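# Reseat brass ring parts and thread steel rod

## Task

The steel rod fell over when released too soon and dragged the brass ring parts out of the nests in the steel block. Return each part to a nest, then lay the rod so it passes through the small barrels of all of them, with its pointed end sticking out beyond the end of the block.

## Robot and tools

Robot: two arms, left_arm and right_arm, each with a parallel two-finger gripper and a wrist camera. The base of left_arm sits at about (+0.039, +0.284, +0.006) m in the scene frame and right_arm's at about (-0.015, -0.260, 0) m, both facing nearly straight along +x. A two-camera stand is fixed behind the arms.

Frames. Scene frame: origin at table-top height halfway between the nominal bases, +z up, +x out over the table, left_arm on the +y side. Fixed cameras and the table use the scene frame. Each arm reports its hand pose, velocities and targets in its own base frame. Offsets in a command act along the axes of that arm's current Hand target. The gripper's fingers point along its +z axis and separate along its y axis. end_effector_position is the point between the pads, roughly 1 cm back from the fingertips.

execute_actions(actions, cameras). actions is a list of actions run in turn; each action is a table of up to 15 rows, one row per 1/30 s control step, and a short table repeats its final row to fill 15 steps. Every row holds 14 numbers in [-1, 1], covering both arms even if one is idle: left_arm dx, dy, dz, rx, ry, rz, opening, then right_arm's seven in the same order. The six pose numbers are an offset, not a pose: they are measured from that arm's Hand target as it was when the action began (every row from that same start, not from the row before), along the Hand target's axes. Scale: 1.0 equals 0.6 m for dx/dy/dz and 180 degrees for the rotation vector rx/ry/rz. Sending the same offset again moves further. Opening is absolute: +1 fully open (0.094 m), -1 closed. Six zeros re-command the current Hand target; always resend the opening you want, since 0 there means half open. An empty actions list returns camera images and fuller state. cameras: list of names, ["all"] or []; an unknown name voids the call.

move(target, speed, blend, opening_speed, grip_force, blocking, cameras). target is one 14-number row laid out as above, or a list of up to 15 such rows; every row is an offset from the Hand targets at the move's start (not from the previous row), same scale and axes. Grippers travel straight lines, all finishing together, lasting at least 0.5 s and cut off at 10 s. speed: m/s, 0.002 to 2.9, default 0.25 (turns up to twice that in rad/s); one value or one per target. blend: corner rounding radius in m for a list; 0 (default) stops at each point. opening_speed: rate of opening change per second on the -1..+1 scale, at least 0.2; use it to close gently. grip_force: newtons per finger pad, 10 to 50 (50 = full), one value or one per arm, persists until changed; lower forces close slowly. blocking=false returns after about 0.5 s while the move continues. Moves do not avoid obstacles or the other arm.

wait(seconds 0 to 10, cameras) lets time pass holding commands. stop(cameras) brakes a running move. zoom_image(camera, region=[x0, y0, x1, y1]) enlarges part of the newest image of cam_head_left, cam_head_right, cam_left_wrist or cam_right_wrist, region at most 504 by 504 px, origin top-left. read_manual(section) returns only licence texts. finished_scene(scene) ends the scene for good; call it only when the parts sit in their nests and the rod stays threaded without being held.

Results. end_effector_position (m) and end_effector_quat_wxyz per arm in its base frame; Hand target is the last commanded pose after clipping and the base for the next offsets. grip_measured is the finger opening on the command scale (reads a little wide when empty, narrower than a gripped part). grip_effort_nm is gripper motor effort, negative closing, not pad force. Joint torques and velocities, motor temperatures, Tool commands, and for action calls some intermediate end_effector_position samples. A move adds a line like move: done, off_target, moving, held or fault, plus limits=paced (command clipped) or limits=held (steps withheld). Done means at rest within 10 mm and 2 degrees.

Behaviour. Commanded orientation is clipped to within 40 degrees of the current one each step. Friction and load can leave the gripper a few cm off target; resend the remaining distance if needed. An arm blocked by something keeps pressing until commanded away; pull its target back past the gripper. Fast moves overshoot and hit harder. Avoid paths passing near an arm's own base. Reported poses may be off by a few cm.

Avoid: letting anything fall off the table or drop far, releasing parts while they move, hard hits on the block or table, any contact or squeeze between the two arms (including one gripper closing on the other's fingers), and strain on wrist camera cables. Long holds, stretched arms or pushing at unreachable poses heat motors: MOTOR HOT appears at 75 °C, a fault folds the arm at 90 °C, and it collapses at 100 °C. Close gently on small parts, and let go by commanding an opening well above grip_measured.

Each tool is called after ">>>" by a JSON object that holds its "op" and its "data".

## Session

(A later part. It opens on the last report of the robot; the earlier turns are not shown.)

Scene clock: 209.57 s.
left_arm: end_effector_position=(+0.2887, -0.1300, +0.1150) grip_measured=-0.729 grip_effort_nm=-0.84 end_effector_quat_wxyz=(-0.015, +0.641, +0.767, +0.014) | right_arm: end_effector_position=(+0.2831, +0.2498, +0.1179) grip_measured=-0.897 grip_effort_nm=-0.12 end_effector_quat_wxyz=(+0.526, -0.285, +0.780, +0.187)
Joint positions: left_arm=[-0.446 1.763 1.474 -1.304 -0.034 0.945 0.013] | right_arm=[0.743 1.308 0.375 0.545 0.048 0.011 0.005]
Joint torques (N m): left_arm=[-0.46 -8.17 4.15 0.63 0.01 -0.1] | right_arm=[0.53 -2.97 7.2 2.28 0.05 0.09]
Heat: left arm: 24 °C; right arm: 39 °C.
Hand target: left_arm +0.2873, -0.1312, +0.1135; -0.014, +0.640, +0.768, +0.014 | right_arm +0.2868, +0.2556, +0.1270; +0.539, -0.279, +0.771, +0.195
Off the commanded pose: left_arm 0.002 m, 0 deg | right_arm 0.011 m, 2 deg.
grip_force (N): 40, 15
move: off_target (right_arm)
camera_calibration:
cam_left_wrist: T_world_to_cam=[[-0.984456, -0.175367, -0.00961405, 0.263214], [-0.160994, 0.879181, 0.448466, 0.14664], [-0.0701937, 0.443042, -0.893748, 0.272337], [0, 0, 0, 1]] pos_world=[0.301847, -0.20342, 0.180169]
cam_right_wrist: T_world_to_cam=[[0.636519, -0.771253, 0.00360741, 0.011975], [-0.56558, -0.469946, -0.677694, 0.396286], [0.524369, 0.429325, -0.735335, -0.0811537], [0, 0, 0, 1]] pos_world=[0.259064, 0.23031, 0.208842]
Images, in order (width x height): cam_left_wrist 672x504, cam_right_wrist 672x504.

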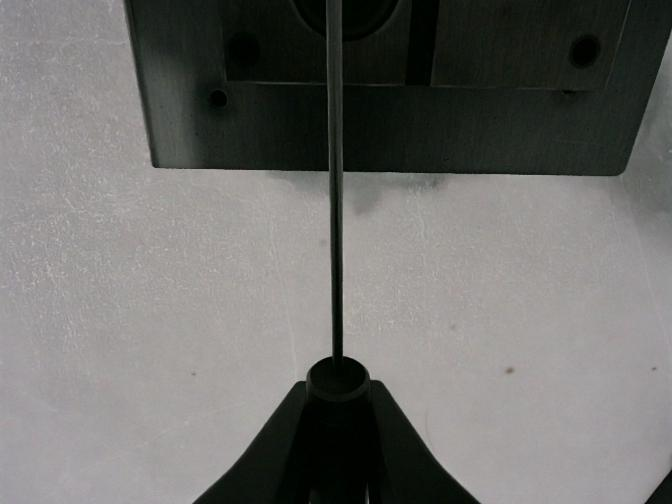

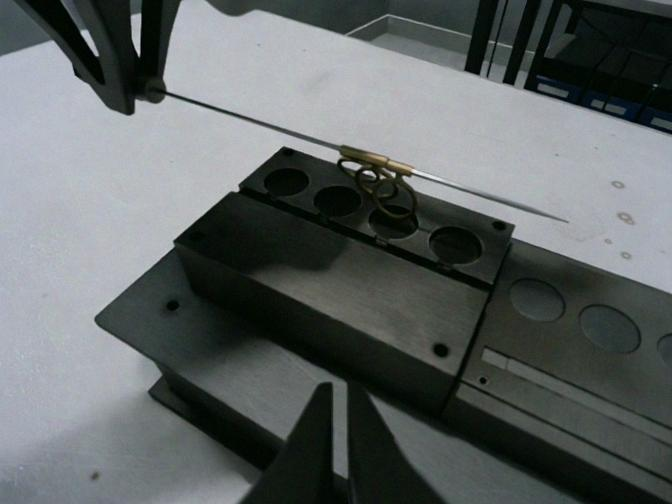

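>>> {"op": "move", "data": {"target": [0, -0.0085, 0.0010, 0, 0, 0, -0.95, 0, 0, 0, 0, 0, 0, -0.9], "speed": 0.03, "cameras": ["cam_left_wrist", "cam_right_wrist"]}}

>>> {"op": "zoom_image", "data": {"camera": "cam_right_wrist", "region": [320, 130, 440, 220]}}

>>> {"op": "zoom_image", "data": {"camera": "cam_left_wrist", "region": [330, 0, 490, 120]}}

Scene clock: 217.43 s.
left_arm: end_effector_position=(+0.2834, -0.1305, +0.1102) grip_measured=-0.731 grip_effort_nm=-0.83 end_effector_quat_wxyz=(-0.023, +0.641, +0.767, +0.012) | right_arm: end_effector_position=(+0.2831, +0.2498, +0.1179) grip_measured=-0.897 grip_effort_nm=-0.12 end_effector_quat_wxyz=(+0.526, -0.285, +0.780, +0.187)
Joint positions: left_arm=[-0.454 1.763 1.454 -1.302 -0.034 0.938 0.013] | right_arm=[0.743 1.308 0.375 0.545 0.048 0.011 0.005]
Joint torques (N m): left_arm=[-0.47 -9.52 3.9 0.55 -0.02 -0.12] | right_arm=[0.51 -2.99 7.21 2.28 0.06 0.09]
Heat: left arm: 24 °C; right arm: 39 °C.
Hand target: left_arm +0.2823, -0.1322, +0.1129; -0.014, +0.640, +0.768, +0.014 | right_arm +0.2867, +0.2556, +0.1270; +0.539, -0.279, +0.771, +0.195
Off the commanded pose: left_arm 0.003 m, 1 deg | right_arm 0.011 m, 2 deg.
grip_force (N): 40, 15
move: off_target (right_arm)
camera_calibration:
cam_left_wrist: T_world_to_cam=[[-0.984615, -0.174689, 0.00418595, 0.256493], [-0.153473, 0.875987, 0.457267, 0.14485], [-0.0835466, 0.44959, -0.889319, 0.271949], [0, 0, 0, 1]] pos_world=[0.297498, -0.204346, 0.17454]
cam_right_wrist: T_world_to_cam=[[0.636519, -0.771253, 0.00360741, 0.011975], [-0.56558, -0.469946, -0.677694, 0.396286], [0.524369, 0.429325, -0.735335, -0.0811537], [0, 0, 0, 1]] pos_world=[0.259064, 0.23031, 0.208842]
Images, in order (width x height): cam_left_wrist 672x504, cam_right_wrist 672x504.

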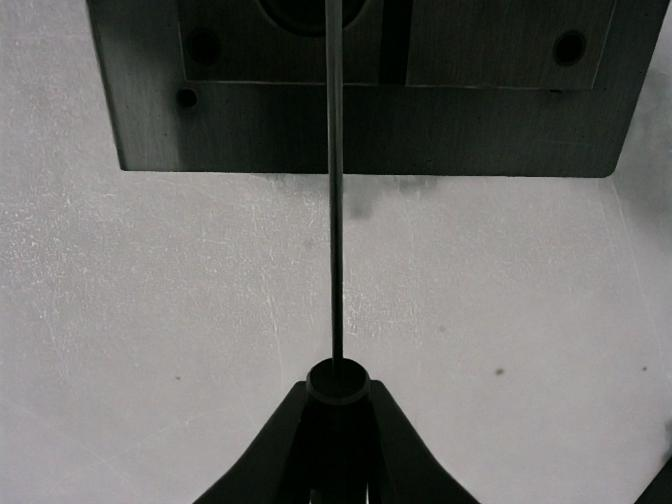

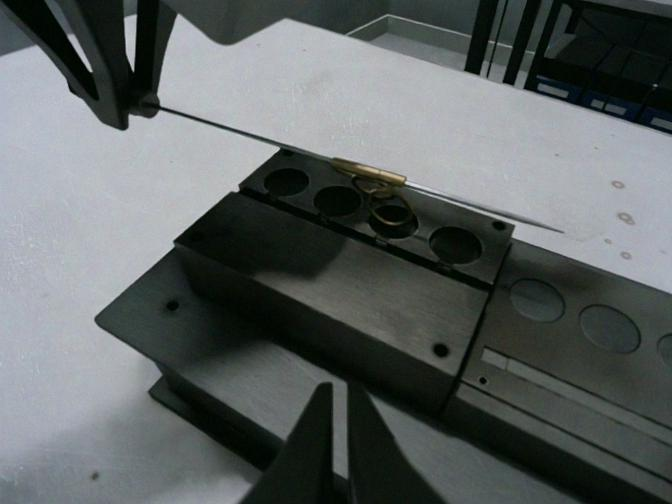

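Scaled by 4.200 from the camera's 672x504 image, which has a finer 960x720 frame.

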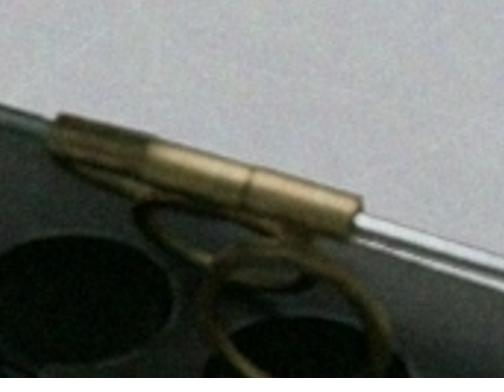

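Scaled by 3.150 from the camera's 672x504 image, which has a finer 960x720 frame.

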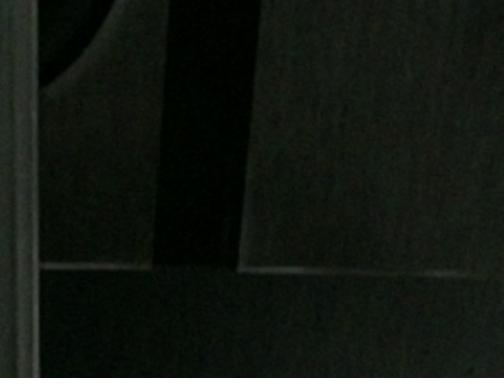

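>>> {"op": "zoom_image", "data": {"camera": "cam_right_wrist", "region": [330, 150, 450, 240]}}

>>> {"op": "zoom_image", "data": {"camera": "cam_right_wrist", "region": [100, 60, 220, 150]}}

Scaled by 4.200 from the camera's 672x504 image, which has a finer 960x720 frame.

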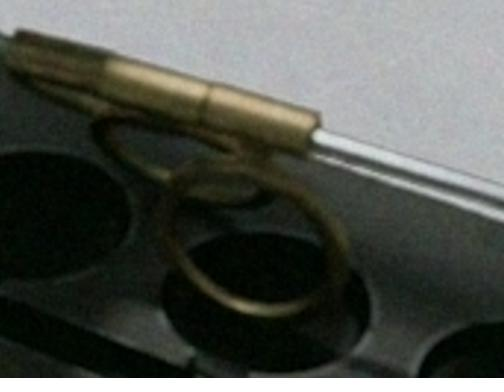

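Scaled by 4.200 from the camera's 672x504 image, which has a finer 960x720 frame.

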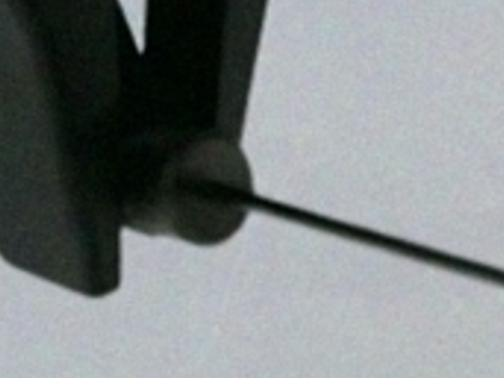

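>>> {"op": "move", "data": {"target": [0, -0.0070, -0.0010, 0, 0, 0, -0.95, 0, 0, 0, 0, 0, 0, -0.9], "speed": 0.03, "cameras": ["cam_left_wrist", "cam_right_wrist"]}}

>>> {"op": "zoom_image", "data": {"camera": "cam_right_wrist", "region": [320, 150, 440, 240]}}

>>> {"op": "zoom_image", "data": {"camera": "cam_left_wrist", "region": [290, 0, 450, 120]}}

Scene clock: 222.30 s.
left_arm: end_effector_position=(+0.2797, -0.1314, +0.1069) grip_measured=-0.732 grip_effort_nm=-0.84 end_effector_quat_wxyz=(-0.029, +0.642, +0.766, +0.011) | right_arm: end_effector_position=(+0.2831, +0.2498, +0.1179) grip_measured=-0.897 grip_effort_nm=-0.12 end_effector_quat_wxyz=(+0.526, -0.285, +0.780, +0.187)
Joint positions: left_arm=[-0.462 1.763 1.441 -1.299 -0.034 0.931 0.013] | right_arm=[0.743 1.308 0.375 0.545 0.048 0.011 0.005]
Joint torques (N m): left_arm=[-0.4 -10.45 3.97 0.53 0.01 -0.13] | right_arm=[0.51 -2.97 7.2 2.28 0.05 0.09]
Heat: left arm: 23 °C; right arm: 40 °C.
Hand target: left_arm +0.2782, -0.1330, +0.1135; -0.014, +0.640, +0.768, +0.014 | right_arm +0.2867, +0.2556, +0.1270; +0.539, -0.279, +0.771, +0.195
Off the commanded pose: left_arm 0.007 m, 2 deg | right_arm 0.011 m, 2 deg.
grip_force (N): 40, 15
move: off_target (right_arm)
camera_calibration:
cam_left_wrist: T_world_to_cam=[[-0.984805, -0.173199, 0.0126701, 0.251972], [-0.147734, 0.873888, 0.463135, 0.144082], [-0.0912868, 0.454226, -0.886197, 0.271659], [0, 0, 0, 1]] pos_world=[0.294228, -0.205665, 0.170821]
cam_right_wrist: T_world_to_cam=[[0.636519, -0.771253, 0.00360741, 0.011975], [-0.56558, -0.469946, -0.677694, 0.396286], [0.524369, 0.429325, -0.735335, -0.0811537], [0, 0, 0, 1]] pos_world=[0.259064, 0.23031, 0.208842]
Images, in order (width x height): cam_left_wrist 672x504, cam_right_wrist 672x504.

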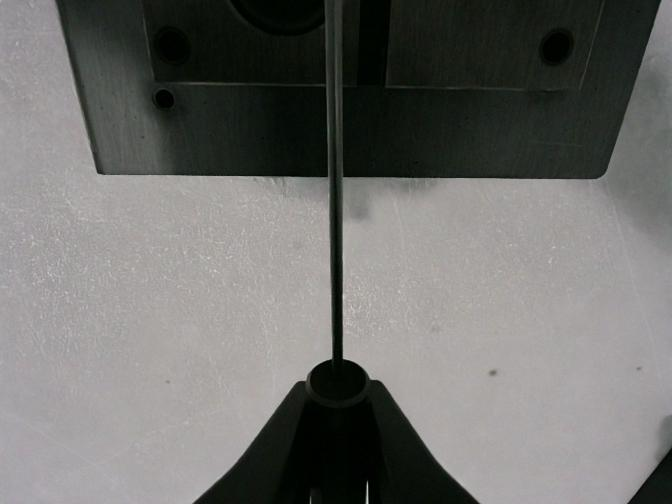

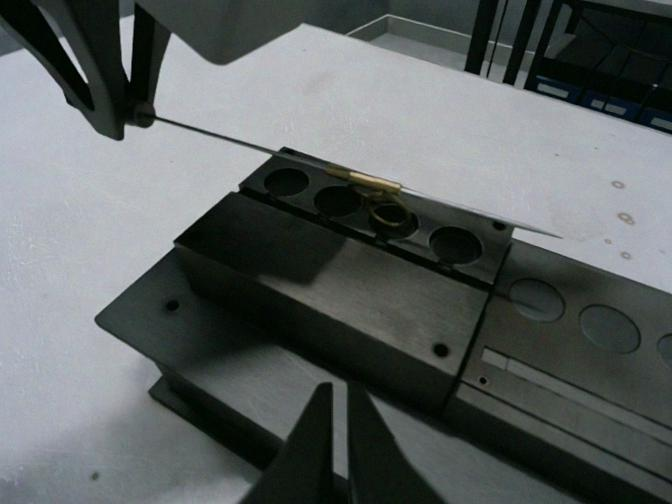

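Scaled by 4.200 from the camera's 672x504 image, which has a finer 960x720 frame.

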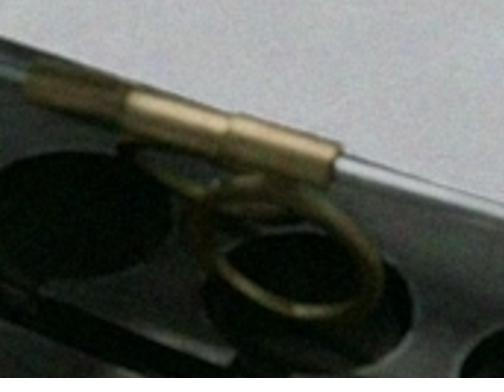

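Scaled by 3.150 from the camera's 672x504 image, which has a finer 960x720 frame.

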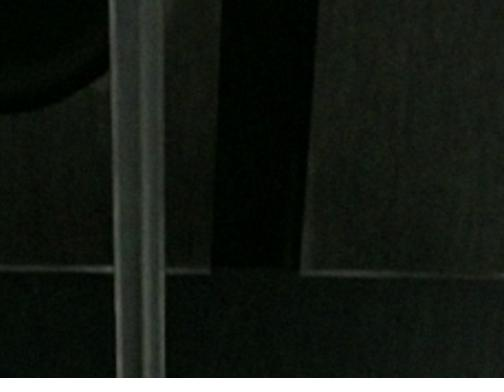

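>>> {"op": "move", "data": {"target": [0, -0.0025, -0.0090, 0, 0.0150, 0, -0.95, 0, 0, 0, 0, 0, 0, -0.9], "speed": 0.02, "cameras": ["cam_left_wrist", "cam_right_wrist"]}}

>>> {"op": "zoom_image", "data": {"camera": "cam_right_wrist", "region": [320, 150, 440, 240]}}

>>> {"op": "zoom_image", "data": {"camera": "cam_left_wrist", "region": [290, 0, 450, 120]}}

Scene clock: 226.90 s.
left_arm: end_effector_position=(+0.2765, -0.1319, +0.1106) grip_measured=-0.732 grip_effort_nm=-0.84 end_effector_quat_wxyz=(-0.038, +0.640, +0.767, +0.026) | right_arm: end_effector_position=(+0.2831, +0.2498, +0.1179) grip_measured=-0.897 grip_effort_nm=-0.12 end_effector_quat_wxyz=(+0.526, -0.285, +0.780, +0.187)
Joint positions: left_arm=[-0.487 1.763 1.454 -1.325 -0.066 0.903 0.013] | right_arm=[0.743 1.308 0.375 0.545 0.048 0.011 0.005]
Joint torques (N m): left_arm=[-0.58 -8.73 6.3 0.21 -0.04 -0.1] | right_arm=[0.51 -2.97 7.2 2.28 0.05 0.08]
Heat: left arm: 23 °C; right arm: 40 °C.
Hand target: left_arm +0.2768, -0.1334, +0.1189; -0.032, +0.639, +0.768, +0.029 | right_arm +0.2867, +0.2556, +0.1270; +0.539, -0.279, +0.771, +0.195
Off the commanded pose: left_arm 0.009 m, 1 deg | right_arm 0.011 m, 2 deg.
grip_force (N): 40, 15
move: off_target (right_arm)
camera_calibration:
cam_left_wrist: T_world_to_cam=[[-0.984581, -0.174925, 0.00156033, 0.249628], [-0.151502, 0.857133, 0.492311, 0.137957], [-0.0874548, 0.484483, -0.870418, 0.275956], [0, 0, 0, 1]] pos_world=[0.290813, -0.208277, 0.17189]
cam_right_wrist: T_world_to_cam=[[0.636519, -0.771253, 0.00360741, 0.011975], [-0.56558, -0.469946, -0.677694, 0.396286], [0.524369, 0.429325, -0.735335, -0.0811537], [0, 0, 0, 1]] pos_world=[0.259064, 0.23031, 0.208842]
Images, in order (width x height): cam_left_wrist 672x504, cam_right_wrist 672x504.

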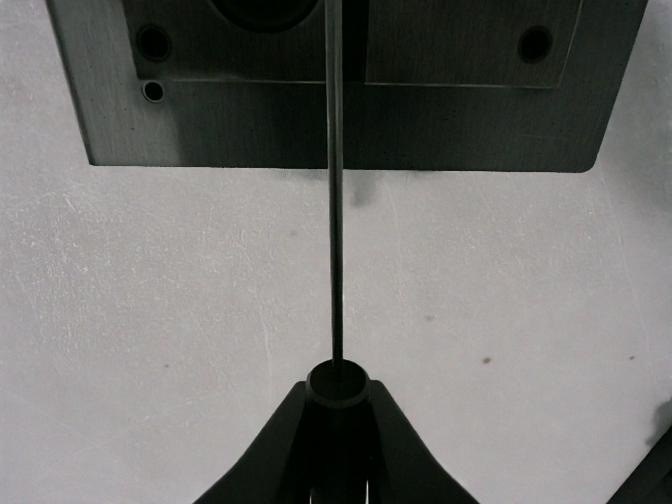

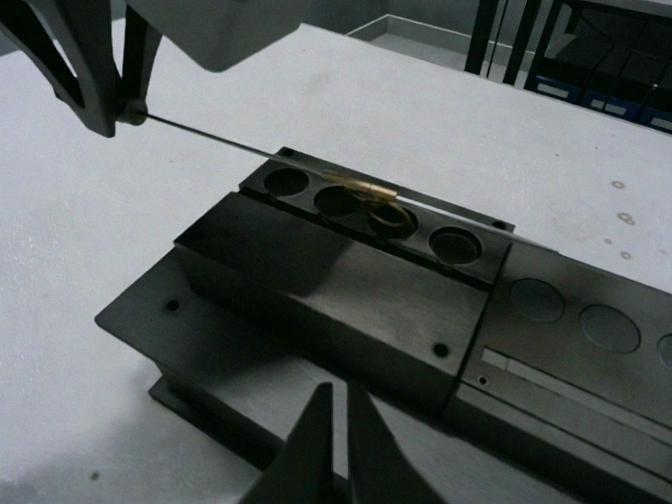

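Scaled by 4.200 from the camera's 672x504 image, which has a finer 960x720 frame.

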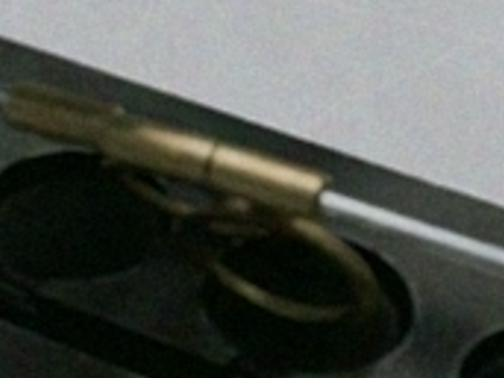

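Scaled by 3.150 from the camera's 672x504 image, which has a finer 960x720 frame.

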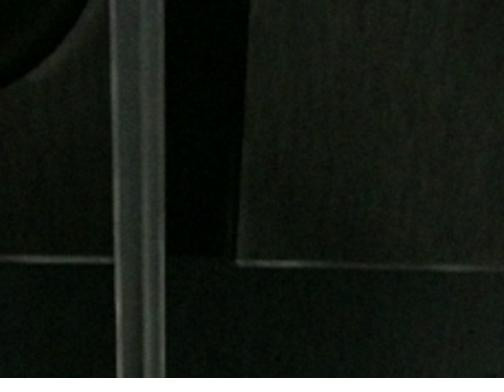

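>>> {"op": "move", "data": {"target": [0, -0.0015, 0.0030, 0, 0.0083, 0, -0.95, 0, 0, 0, 0, 0, 0, -0.9], "speed": 0.02, "cameras": ["cam_left_wrist", "cam_right_wrist"]}}

>>> {"op": "zoom_image", "data": {"camera": "cam_right_wrist", "region": [310, 155, 430, 245]}}

>>> {"op": "zoom_image", "data": {"camera": "cam_left_wrist", "region": [290, 0, 450, 120]}}

Scene clock: 230.63 s.
left_arm: end_effector_position=(+0.2754, -0.1321, +0.1125) grip_measured=-0.732 grip_effort_nm=-0.84 end_effector_quat_wxyz=(-0.042, +0.640, +0.766, +0.035) | right_arm: end_effector_position=(+0.2831, +0.2498, +0.1179) grip_measured=-0.897 grip_effort_nm=-0.12 end_effector_quat_wxyz=(+0.526, -0.285, +0.780, +0.187)
Joint positions: left_arm=[-0.5 1.763 1.46 -1.336 -0.085 0.889 0.013] | right_arm=[0.743 1.308 0.375 0.545 0.048 0.011 0.005]
Joint torques (N m): left_arm=[-0.64 -7.73 6.42 0.22 -0.08 -0.12] | right_arm=[0.51 -2.97 7.2 2.28 0.05 0.09]
Heat: left arm: 23 °C; right arm: 40 °C.
Hand target: left_arm +0.2758, -0.1335, +0.1171; -0.042, +0.639, +0.767, +0.038 | right_arm +0.2867, +0.2556, +0.1270; +0.539, -0.279, +0.771, +0.195
Off the commanded pose: left_arm 0.005 m, 0 deg | right_arm 0.011 m, 2 deg.
grip_force (N): 40, 15
move: off_target (right_arm)
camera_calibration:
cam_left_wrist: T_world_to_cam=[[-0.984649, -0.174355, -0.00811953, 0.249797], [-0.154272, 0.847589, 0.507733, 0.134763], [-0.081644, 0.501192, -0.861476, 0.277281], [0, 0, 0, 1]] pos_world=[0.289391, -0.209641, 0.172476]
cam_right_wrist: T_world_to_cam=[[0.636519, -0.771253, 0.00360741, 0.011975], [-0.56558, -0.469946, -0.677694, 0.396286], [0.524369, 0.429325, -0.735335, -0.0811537], [0, 0, 0, 1]] pos_world=[0.259064, 0.23031, 0.208842]
Images, in order (width x height): cam_left_wrist 672x504, cam_right_wrist 672x504.

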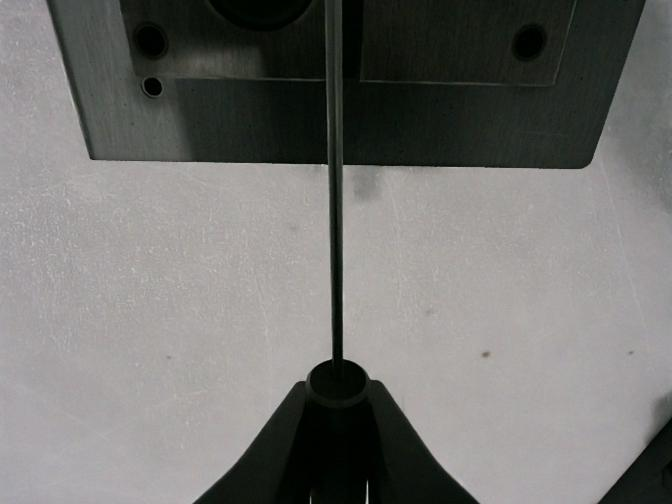

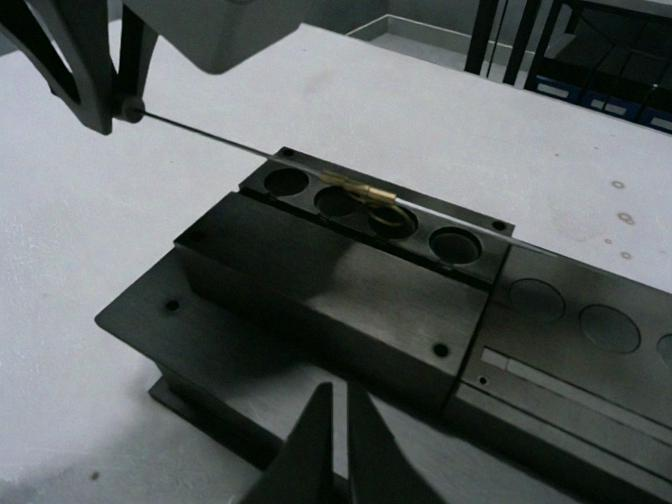

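Scaled by 4.200 from the camera's 672x504 image, which has a finer 960x720 frame.

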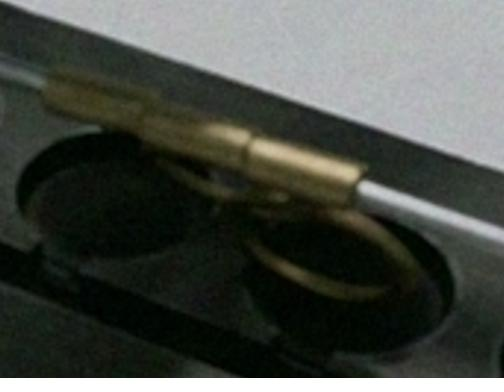

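Scaled by 3.150 from the camera's 672x504 image, which has a finer 960x720 frame.

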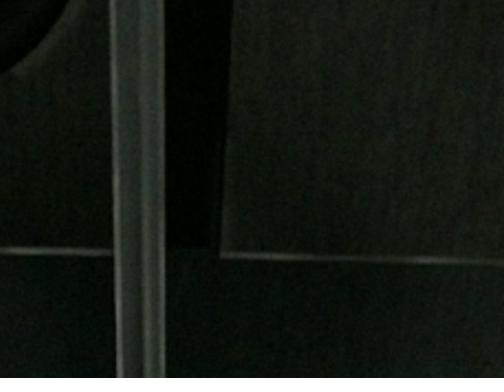

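>>> {"op": "move", "data": {"target": [0, -0.0010, 0.0085, 0, 0.0060, 0, -0.95, 0, 0, 0, 0, 0, 0, -0.9], "speed": 0.02, "cameras": ["cam_left_wrist", "cam_right_wrist"]}}

>>> {"op": "zoom_image", "data": {"camera": "cam_right_wrist", "region": [310, 155, 430, 245]}}

>>> {"op": "zoom_image", "data": {"camera": "cam_left_wrist", "region": [290, 0, 450, 120]}}

Scene clock: 233.33 s.
left_arm: end_effector_position=(+0.2753, -0.1326, +0.1128) grip_measured=-0.732 grip_effort_nm=-0.84 end_effector_quat_wxyz=(-0.042, +0.640, +0.766, +0.040) | right_arm: end_effector_position=(+0.2831, +0.2498, +0.1179) grip_measured=-0.897 grip_effort_nm=-0.12 end_effector_quat_wxyz=(+0.526, -0.285, +0.780, +0.187)
Joint positions: left_arm=[-0.508 1.763 1.46 -1.336 -0.095 0.881 0.013] | right_arm=[0.743 1.308 0.375 0.545 0.048 0.011 0.005]
Joint torques (N m): left_arm=[-0.7 -6.97 5.57 0.28 -0.14 -0.16] | right_arm=[0.5 -2.97 7.21 2.28 0.06 0.09]
Heat: left arm: 23 °C; right arm: 40 °C.
Hand target: left_arm +0.2751, -0.1331, +0.1121; -0.050, +0.638, +0.767, +0.044 | right_arm +0.2867, +0.2556, +0.1270; +0.539, -0.279, +0.771, +0.195
Off the commanded pose: left_arm 0.001 m, 1 deg | right_arm 0.011 m, 2 deg.
grip_force (N): 40, 15
move: off_target (right_arm)
camera_calibration:
cam_left_wrist: T_world_to_cam=[[-0.984843, -0.172764, -0.015368, 0.250624], [-0.155943, 0.843183, 0.514513, 0.134218], [-0.0759315, 0.509111, -0.857345, 0.276759], [0, 0, 0, 1]] pos_world=[0.28877, -0.210773, 0.172072]
cam_right_wrist: T_world_to_cam=[[0.636519, -0.771253, 0.00360741, 0.011975], [-0.56558, -0.469946, -0.677694, 0.396286], [0.524369, 0.429325, -0.735335, -0.0811537], [0, 0, 0, 1]] pos_world=[0.259064, 0.23031, 0.208842]
Images, in order (width x height): cam_left_wrist 672x504, cam_right_wrist 672x504.

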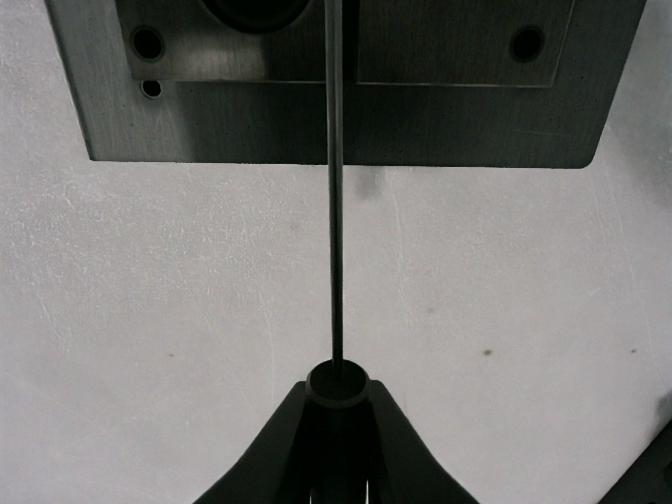

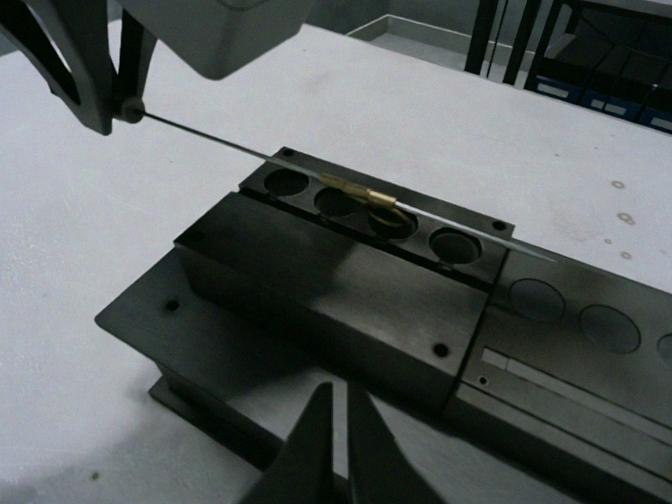

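Scaled by 4.200 from the camera's 672x504 image, which has a finer 960x720 frame.

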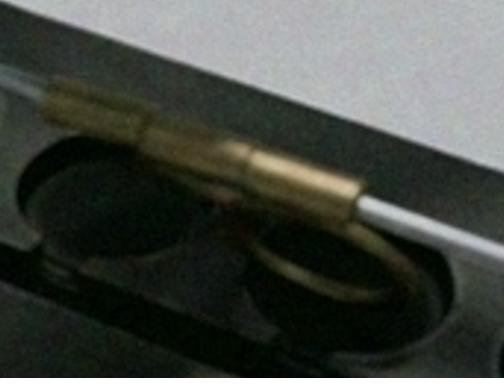

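Scaled by 3.150 from the camera's 672x504 image, which has a finer 960x720 frame.

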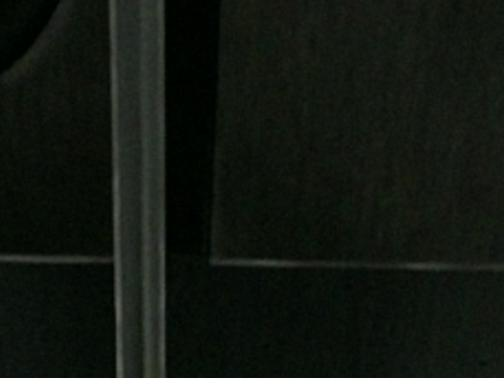

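>>> {"op": "move", "data": {"target": [0, 0, 0.0070, 0, 0, 0, -0.95, 0, 0, 0, 0, 0, 0, -0.9], "speed": 0.02, "cameras": ["cam_left_wrist", "cam_right_wrist"]}}

>>> {"op": "zoom_image", "data": {"camera": "cam_right_wrist", "region": [310, 155, 430, 245]}}

Scene clock: 234.90 s.
left_arm: end_effector_position=(+0.2753, -0.1326, +0.1128) grip_measured=-0.732 grip_effort_nm=-0.84 end_effector_quat_wxyz=(-0.042, +0.640, +0.766, +0.040) | right_arm: end_effector_position=(+0.2831, +0.2498, +0.1179) grip_measured=-0.897 grip_effort_nm=-0.12 end_effector_quat_wxyz=(+0.526, -0.285, +0.780, +0.187)
Joint positions: left_arm=[-0.508 1.763 1.46 -1.336 -0.095 0.881 0.013] | right_arm=[0.743 1.308 0.375 0.545 0.048 0.011 0.005]
Joint torques (N m): left_arm=[-0.51 -6.9 4.44 0.46 -0.13 -0.11] | right_arm=[0.51 -2.97 7.17 2.28 0.05 0.09]
Heat: left arm: 23 °C; right arm: 40 °C.
Hand target: left_arm +0.2750, -0.1325, +0.1079; -0.050, +0.638, +0.767, +0.044 | right_arm +0.2867, +0.2556, +0.1270; +0.539, -0.279, +0.771, +0.195
Off the commanded pose: left_arm 0.005 m, 1 deg | right_arm 0.011 m, 2 deg.
grip_force (N): 40, 15
move: off_target (right_arm)
camera_calibration:
cam_left_wrist: T_world_to_cam=[[-0.984843, -0.172764, -0.015368, 0.250624], [-0.155943, 0.843183, 0.514513, 0.134218], [-0.0759315, 0.509111, -0.857345, 0.276759], [0, 0, 0, 1]] pos_world=[0.28877, -0.210773, 0.172072]
cam_right_wrist: T_world_to_cam=[[0.636519, -0.771253, 0.00360741, 0.011975], [-0.56558, -0.469946, -0.677694, 0.396286], [0.524369, 0.429325, -0.735335, -0.0811537], [0, 0, 0, 1]] pos_world=[0.259064, 0.23031, 0.208842]
Images, in order (width x height): cam_left_wrist 672x504, cam_right_wrist 672x504.

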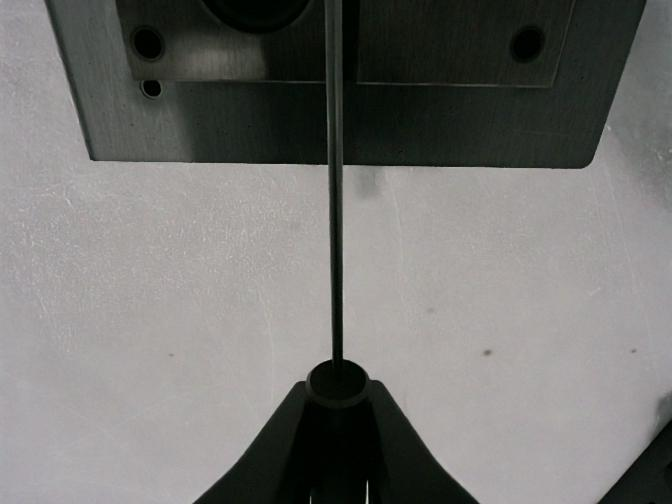

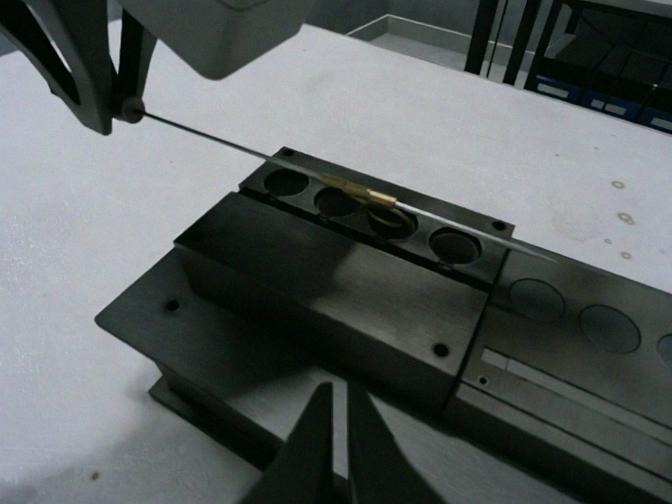

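Scaled by 4.200 from the camera's 672x504 image, which has a finer 960x720 frame.

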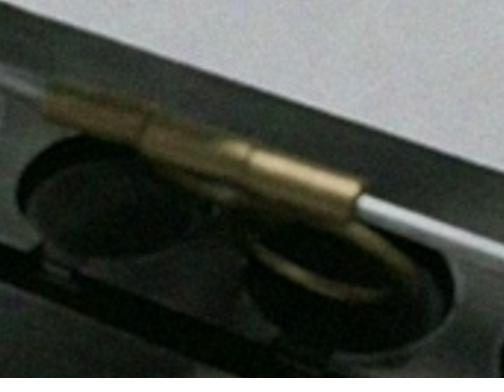

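>>> {"op": "move", "data": {"target": [0, 0, 0.0045, 0, 0, 0, -0.95, 0, 0, 0, 0, 0, 0, -0.9], "speed": 0.02, "cameras": ["cam_right_wrist"]}}

>>> {"op": "zoom_image", "data": {"camera": "cam_right_wrist", "region": [310, 155, 430, 245]}}

Scene clock: 236.13 s.
left_arm: end_effector_position=(+0.2742, -0.1320, +0.1116) grip_measured=-0.733 grip_effort_nm=-0.84 end_effector_quat_wxyz=(-0.044, +0.641, +0.766, +0.040) | right_arm: end_effector_position=(+0.2831, +0.2499, +0.1180) grip_measured=-0.897 grip_effort_nm=-0.12 end_effector_quat_wxyz=(+0.526, -0.284, +0.779, +0.187)
Joint positions: left_arm=[-0.508 1.763 1.455 -1.336 -0.096 0.881 0.013] | right_arm=[0.743 1.308 0.375 0.546 0.048 0.011 0.005]
Joint torques (N m): left_arm=[-0.47 -6.9 3.99 0.57 -0.12 -0.11] | right_arm=[0.51 -2.95 7.21 2.28 0.05 0.1]
Heat: left arm: 23 °C; right arm: 40 °C.
Hand target: left_arm +0.2751, -0.1322, +0.1052; -0.049, +0.638, +0.767, +0.044 | right_arm +0.2868, +0.2556, +0.1270; +0.539, -0.279, +0.771, +0.195
Off the commanded pose: left_arm 0.006 m, 1 deg | right_arm 0.011 m, 2 deg.
grip_force (N): 40, 15
move: off_target (right_arm)
camera_calibration:
cam_right_wrist: T_world_to_cam=[[0.636517, -0.771254, 0.00356927, 0.0119835], [-0.565382, -0.469749, -0.677996, 0.396321], [0.524584, 0.429538, -0.735057, -0.0812428], [0, 0, 0, 1]] pos_world=[0.259064, 0.23031, 0.208943]
Images, in order (width x height): cam_right_wrist 672x504.

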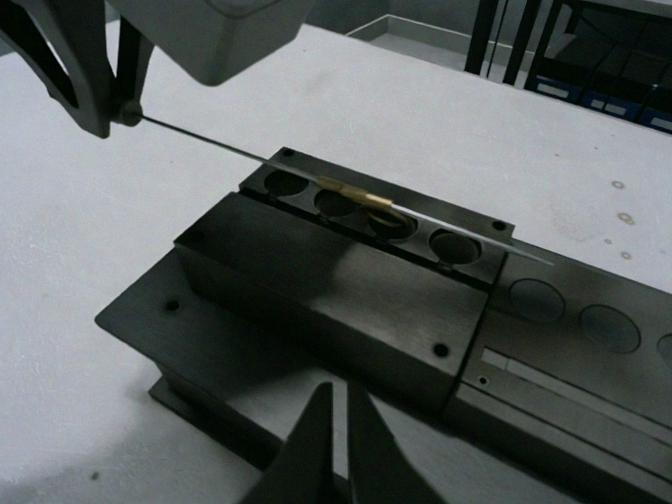

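Scaled by 4.200 from the camera's 672x504 image, which has a finer 960x720 frame.

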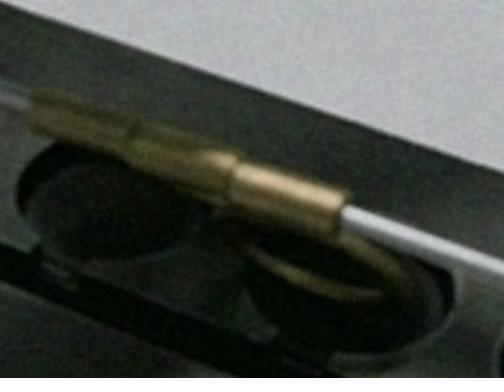

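>>> {"op": "move", "data": {"target": [0, 0.0015, 0.0065, 0, 0, 0, -0.95, 0, 0, 0, 0, 0, 0, -0.9], "speed": 0.02, "cameras": ["cam_right_wrist", "cam_left_wrist"]}}

>>> {"op": "zoom_image", "data": {"camera": "cam_right_wrist", "region": [310, 155, 430, 245]}}

>>> {"op": "zoom_image", "data": {"camera": "cam_left_wrist", "region": [290, 0, 450, 120]}}

Scene clock: 237.87 s.
left_arm: end_effector_position=(+0.2736, -0.1317, +0.1086) grip_measured=-0.733 grip_effort_nm=-0.84 end_effector_quat_wxyz=(-0.045, +0.641, +0.766, +0.040) | right_arm: end_effector_position=(+0.2831, +0.2499, +0.1180) grip_measured=-0.897 grip_effort_nm=-0.12 end_effector_quat_wxyz=(+0.526, -0.284, +0.779, +0.187)
Joint positions: left_arm=[-0.508 1.763 1.443 -1.325 -0.095 0.881 0.013] | right_arm=[0.743 1.308 0.375 0.546 0.048 0.011 0.005]
Joint torques (N m): left_arm=[-0.05 -6.89 3.75 0.58 -0.11 -0.07] | right_arm=[0.51 -2.97 7.2 2.28 0.05 0.09]
Heat: left arm: 23 °C; right arm: 40 °C.
Hand target: left_arm +0.2758, -0.1315, +0.1013; -0.050, +0.638, +0.767, +0.044 | right_arm +0.2868, +0.2556, +0.1270; +0.539, -0.279, +0.771, +0.195
Off the commanded pose: left_arm 0.008 m, 1 deg | right_arm 0.011 m, 2 deg.
grip_force (N): 40, 15
move: off_target (right_arm)
camera_calibration:
cam_left_wrist: T_world_to_cam=[[-0.984927, -0.172664, -0.010336, 0.248515], [-0.152965, 0.841543, 0.51808, 0.133945], [-0.0807554, 0.511852, -0.85527, 0.274049], [0, 0, 0, 1]] pos_world=[0.287389, -0.210083, 0.16756]
cam_right_wrist: T_world_to_cam=[[0.636517, -0.771254, 0.00356927, 0.0119835], [-0.565382, -0.469749, -0.677996, 0.396321], [0.524584, 0.429538, -0.735057, -0.0812428], [0, 0, 0, 1]] pos_world=[0.259064, 0.23031, 0.208943]
Images, in order (width x height): cam_left_wrist 672x504, cam_right_wrist 672x504.

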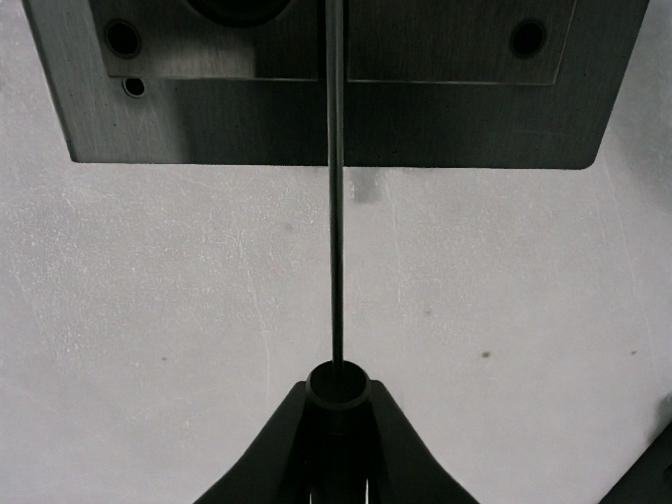

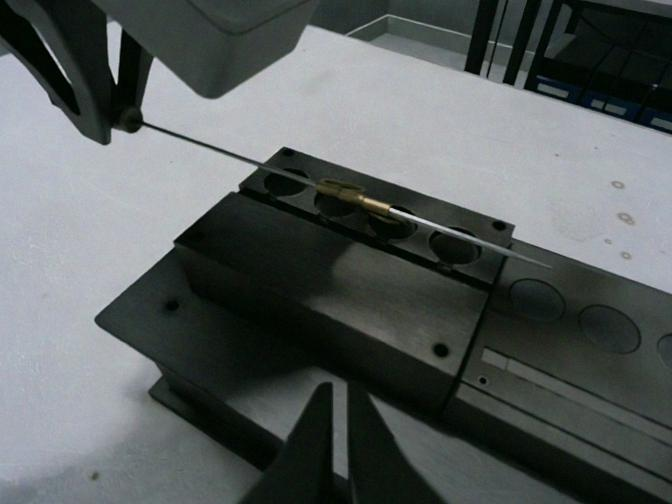

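Scaled by 4.200 from the camera's 672x504 image, which has a finer 960x720 frame.

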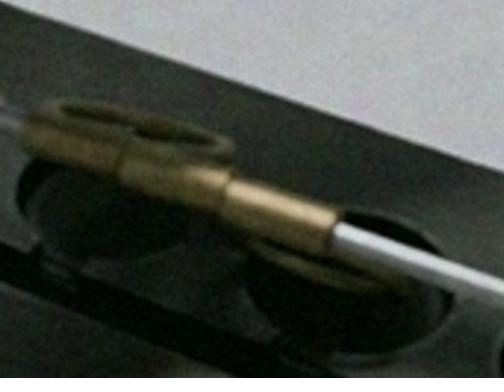

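Scaled by 3.150 from the camera's 672x504 image, which has a finer 960x720 frame.

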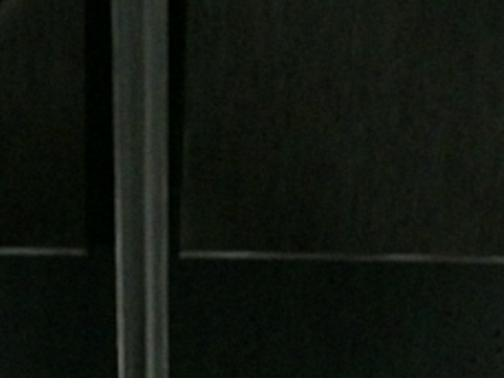

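>>> {"op": "zoom_image", "data": {"camera": "cam_left_wrist", "region": [290, 320, 390, 440]}}

>>> {"op": "zoom_image", "data": {"camera": "cam_right_wrist", "region": [90, 80, 190, 155]}}

Scaled by 4.200 from the camera's 672x504 image, which has a finer 960x720 frame.

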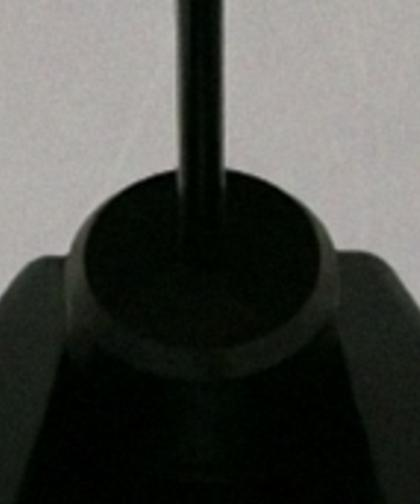

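Scaled by 5.040 from the camera's 672x504 image, which has a finer 960x720 frame.

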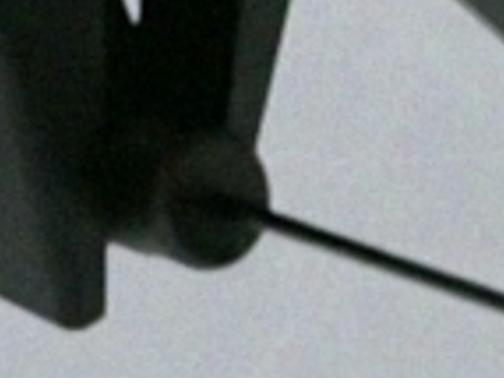

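>>> {"op": "move", "data": {"target": [-0.0035, 0.0020, -0.0150, 0, 0.0050, 0, -0.95, 0, 0, 0, 0, 0, 0, -0.9], "speed": 0.02, "cameras": ["cam_right_wrist", "cam_left_wrist"]}}

>>> {"op": "zoom_image", "data": {"camera": "cam_right_wrist", "region": [310, 155, 430, 245]}}

>>> {"op": "zoom_image", "data": {"camera": "cam_left_wrist", "region": [290, 0, 450, 120]}}

Scene clock: 245.60 s.
left_arm: end_effector_position=(+0.2774, -0.1329, +0.1103) grip_measured=-0.733 grip_effort_nm=-0.84 end_effector_quat_wxyz=(-0.047, +0.639, +0.766, +0.048) | right_arm: end_effector_position=(+0.2831, +0.2499, +0.1180) grip_measured=-0.897 grip_effort_nm=-0.12 end_effector_quat_wxyz=(+0.526, -0.284, +0.779, +0.187)
Joint positions: left_arm=[-0.515 1.778 1.466 -1.335 -0.111 0.872 0.013] | right_arm=[0.743 1.308 0.375 0.546 0.048 0.011 0.005]
Joint torques (N m): left_arm=[-0.61 -6.53 6.38 0.13 -0.11 -0.09] | right_arm=[0.5 -2.96 7.21 2.27 0.05 0.08]
Heat: left arm: 23 °C; right arm: 41 °C.
Hand target: left_arm +0.2776, -0.1345, +0.1099; -0.056, +0.638, +0.766, +0.049 | right_arm +0.2868, +0.2556, +0.1270; +0.539, -0.279, +0.771, +0.195
Off the commanded pose: left_arm 0.002 m, 1 deg | right_arm 0.011 m, 2 deg.
grip_force (N): 40, 15
move: off_target (right_arm)
camera_calibration:
cam_left_wrist: T_world_to_cam=[[-0.984412, -0.174634, -0.0208686, 0.252815], [-0.159126, 0.833826, 0.528595, 0.134139], [-0.07491, 0.523676, -0.848618, 0.275604], [0, 0, 0, 1]] pos_world=[0.290865, -0.212026, 0.168253]
cam_right_wrist: T_world_to_cam=[[0.636517, -0.771254, 0.00356927, 0.0119835], [-0.565382, -0.469749, -0.677996, 0.396321], [0.524584, 0.429538, -0.735057, -0.0812428], [0, 0, 0, 1]] pos_world=[0.259064, 0.23031, 0.208943]
Images, in order (width x height): cam_left_wrist 672x504, cam_right_wrist 672x504.

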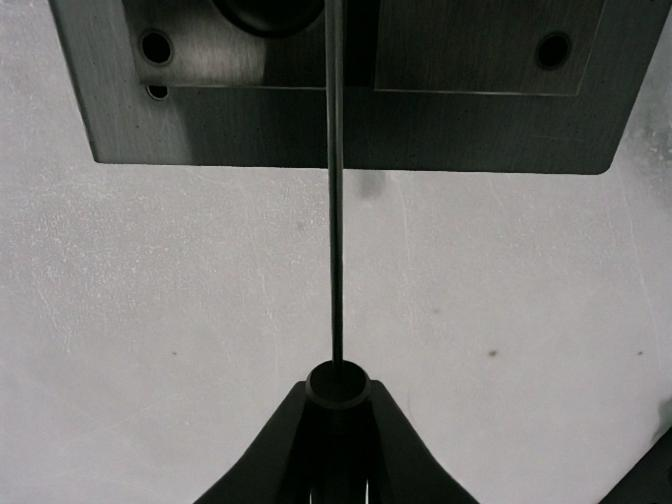

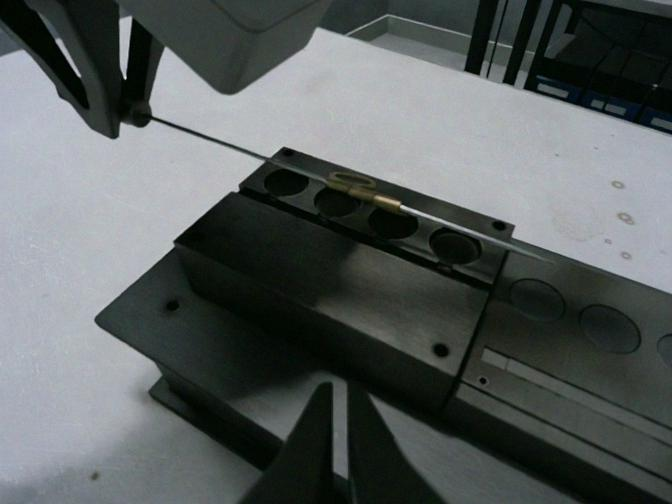

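Scaled by 4.200 from the camera's 672x504 image, which has a finer 960x720 frame.

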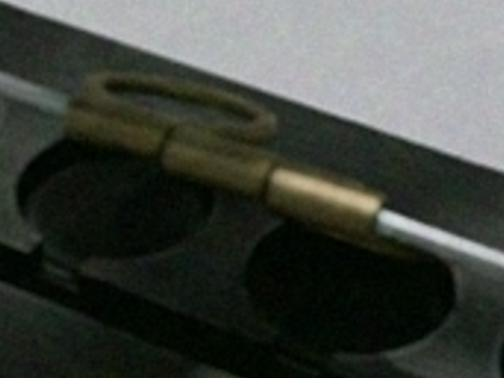

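Scaled by 3.150 from the camera's 672x504 image, which has a finer 960x720 frame.

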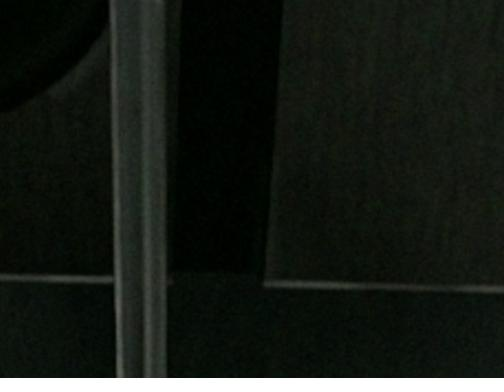

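>>> {"op": "move", "data": {"target": [0, -0.0010, 0.0130, 0, 0, 0, -0.95, 0, 0, 0, 0, 0, 0, -0.9], "speed": 0.02, "cameras": ["cam_right_wrist", "cam_left_wrist"]}}

>>> {"op": "zoom_image", "data": {"camera": "cam_right_wrist", "region": [310, 155, 430, 245]}}

>>> {"op": "zoom_image", "data": {"camera": "cam_left_wrist", "region": [290, 0, 450, 120]}}

Scene clock: 248.97 s.
left_arm: end_effector_position=(+0.2773, -0.1328, +0.1103) grip_measured=-0.733 grip_effort_nm=-0.84 end_effector_quat_wxyz=(-0.047, +0.639, +0.766, +0.048) | right_arm: end_effector_position=(+0.2831, +0.2499, +0.1180) grip_measured=-0.897 grip_effort_nm=-0.12 end_effector_quat_wxyz=(+0.526, -0.284, +0.779, +0.187)
Joint positions: left_arm=[-0.515 1.778 1.466 -1.335 -0.111 0.871 0.013] | right_arm=[0.743 1.308 0.375 0.546 0.048 0.011 0.005]
Joint torques (N m): left_arm=[-0.46 -6.67 3.95 0.51 -0.12 -0.1] | right_arm=[0.53 -2.97 7.2 2.28 0.05 0.08]
Heat: left arm: 23 °C; right arm: 41 °C.
Hand target: left_arm +0.2768, -0.1334, +0.1022; -0.056, +0.638, +0.766, +0.049 | right_arm +0.2868, +0.2556, +0.1270; +0.539, -0.279, +0.771, +0.195
Off the commanded pose: left_arm 0.008 m, 1 deg | right_arm 0.011 m, 2 deg.
grip_force (N): 40, 15
move: off_target (right_arm)
camera_calibration:
cam_left_wrist: T_world_to_cam=[[-0.984349, -0.175012, -0.0206883, 0.252705], [-0.159331, 0.833639, 0.528828, 0.134037], [-0.0753049, 0.523848, -0.848477, 0.275679], [0, 0, 0, 1]] pos_world=[0.290866, -0.211926, 0.168253]
cam_right_wrist: T_world_to_cam=[[0.636517, -0.771254, 0.00356927, 0.0119835], [-0.565382, -0.469749, -0.677996, 0.396321], [0.524584, 0.429538, -0.735057, -0.0812428], [0, 0, 0, 1]] pos_world=[0.259064, 0.23031, 0.208943]
Images, in order (width x height): cam_left_wrist 672x504, cam_right_wrist 672x504.

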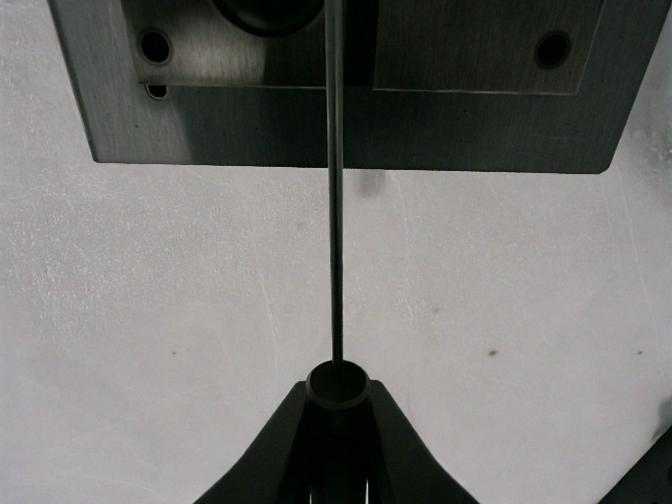

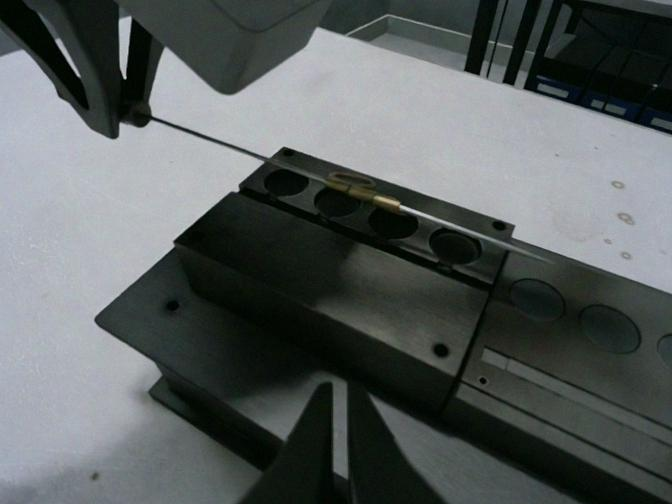

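Scaled by 4.200 from the camera's 672x504 image, which has a finer 960x720 frame.

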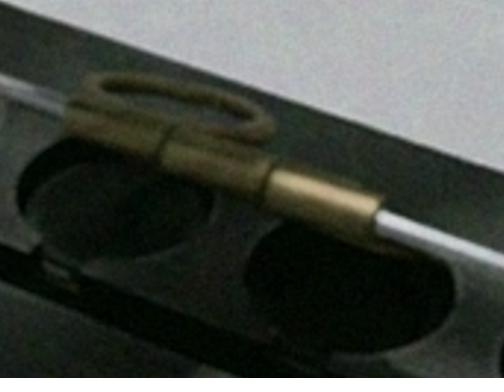

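Scaled by 3.150 from the camera's 672x504 image, which has a finer 960x720 frame.

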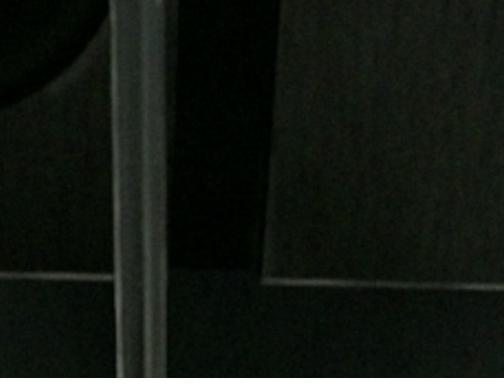

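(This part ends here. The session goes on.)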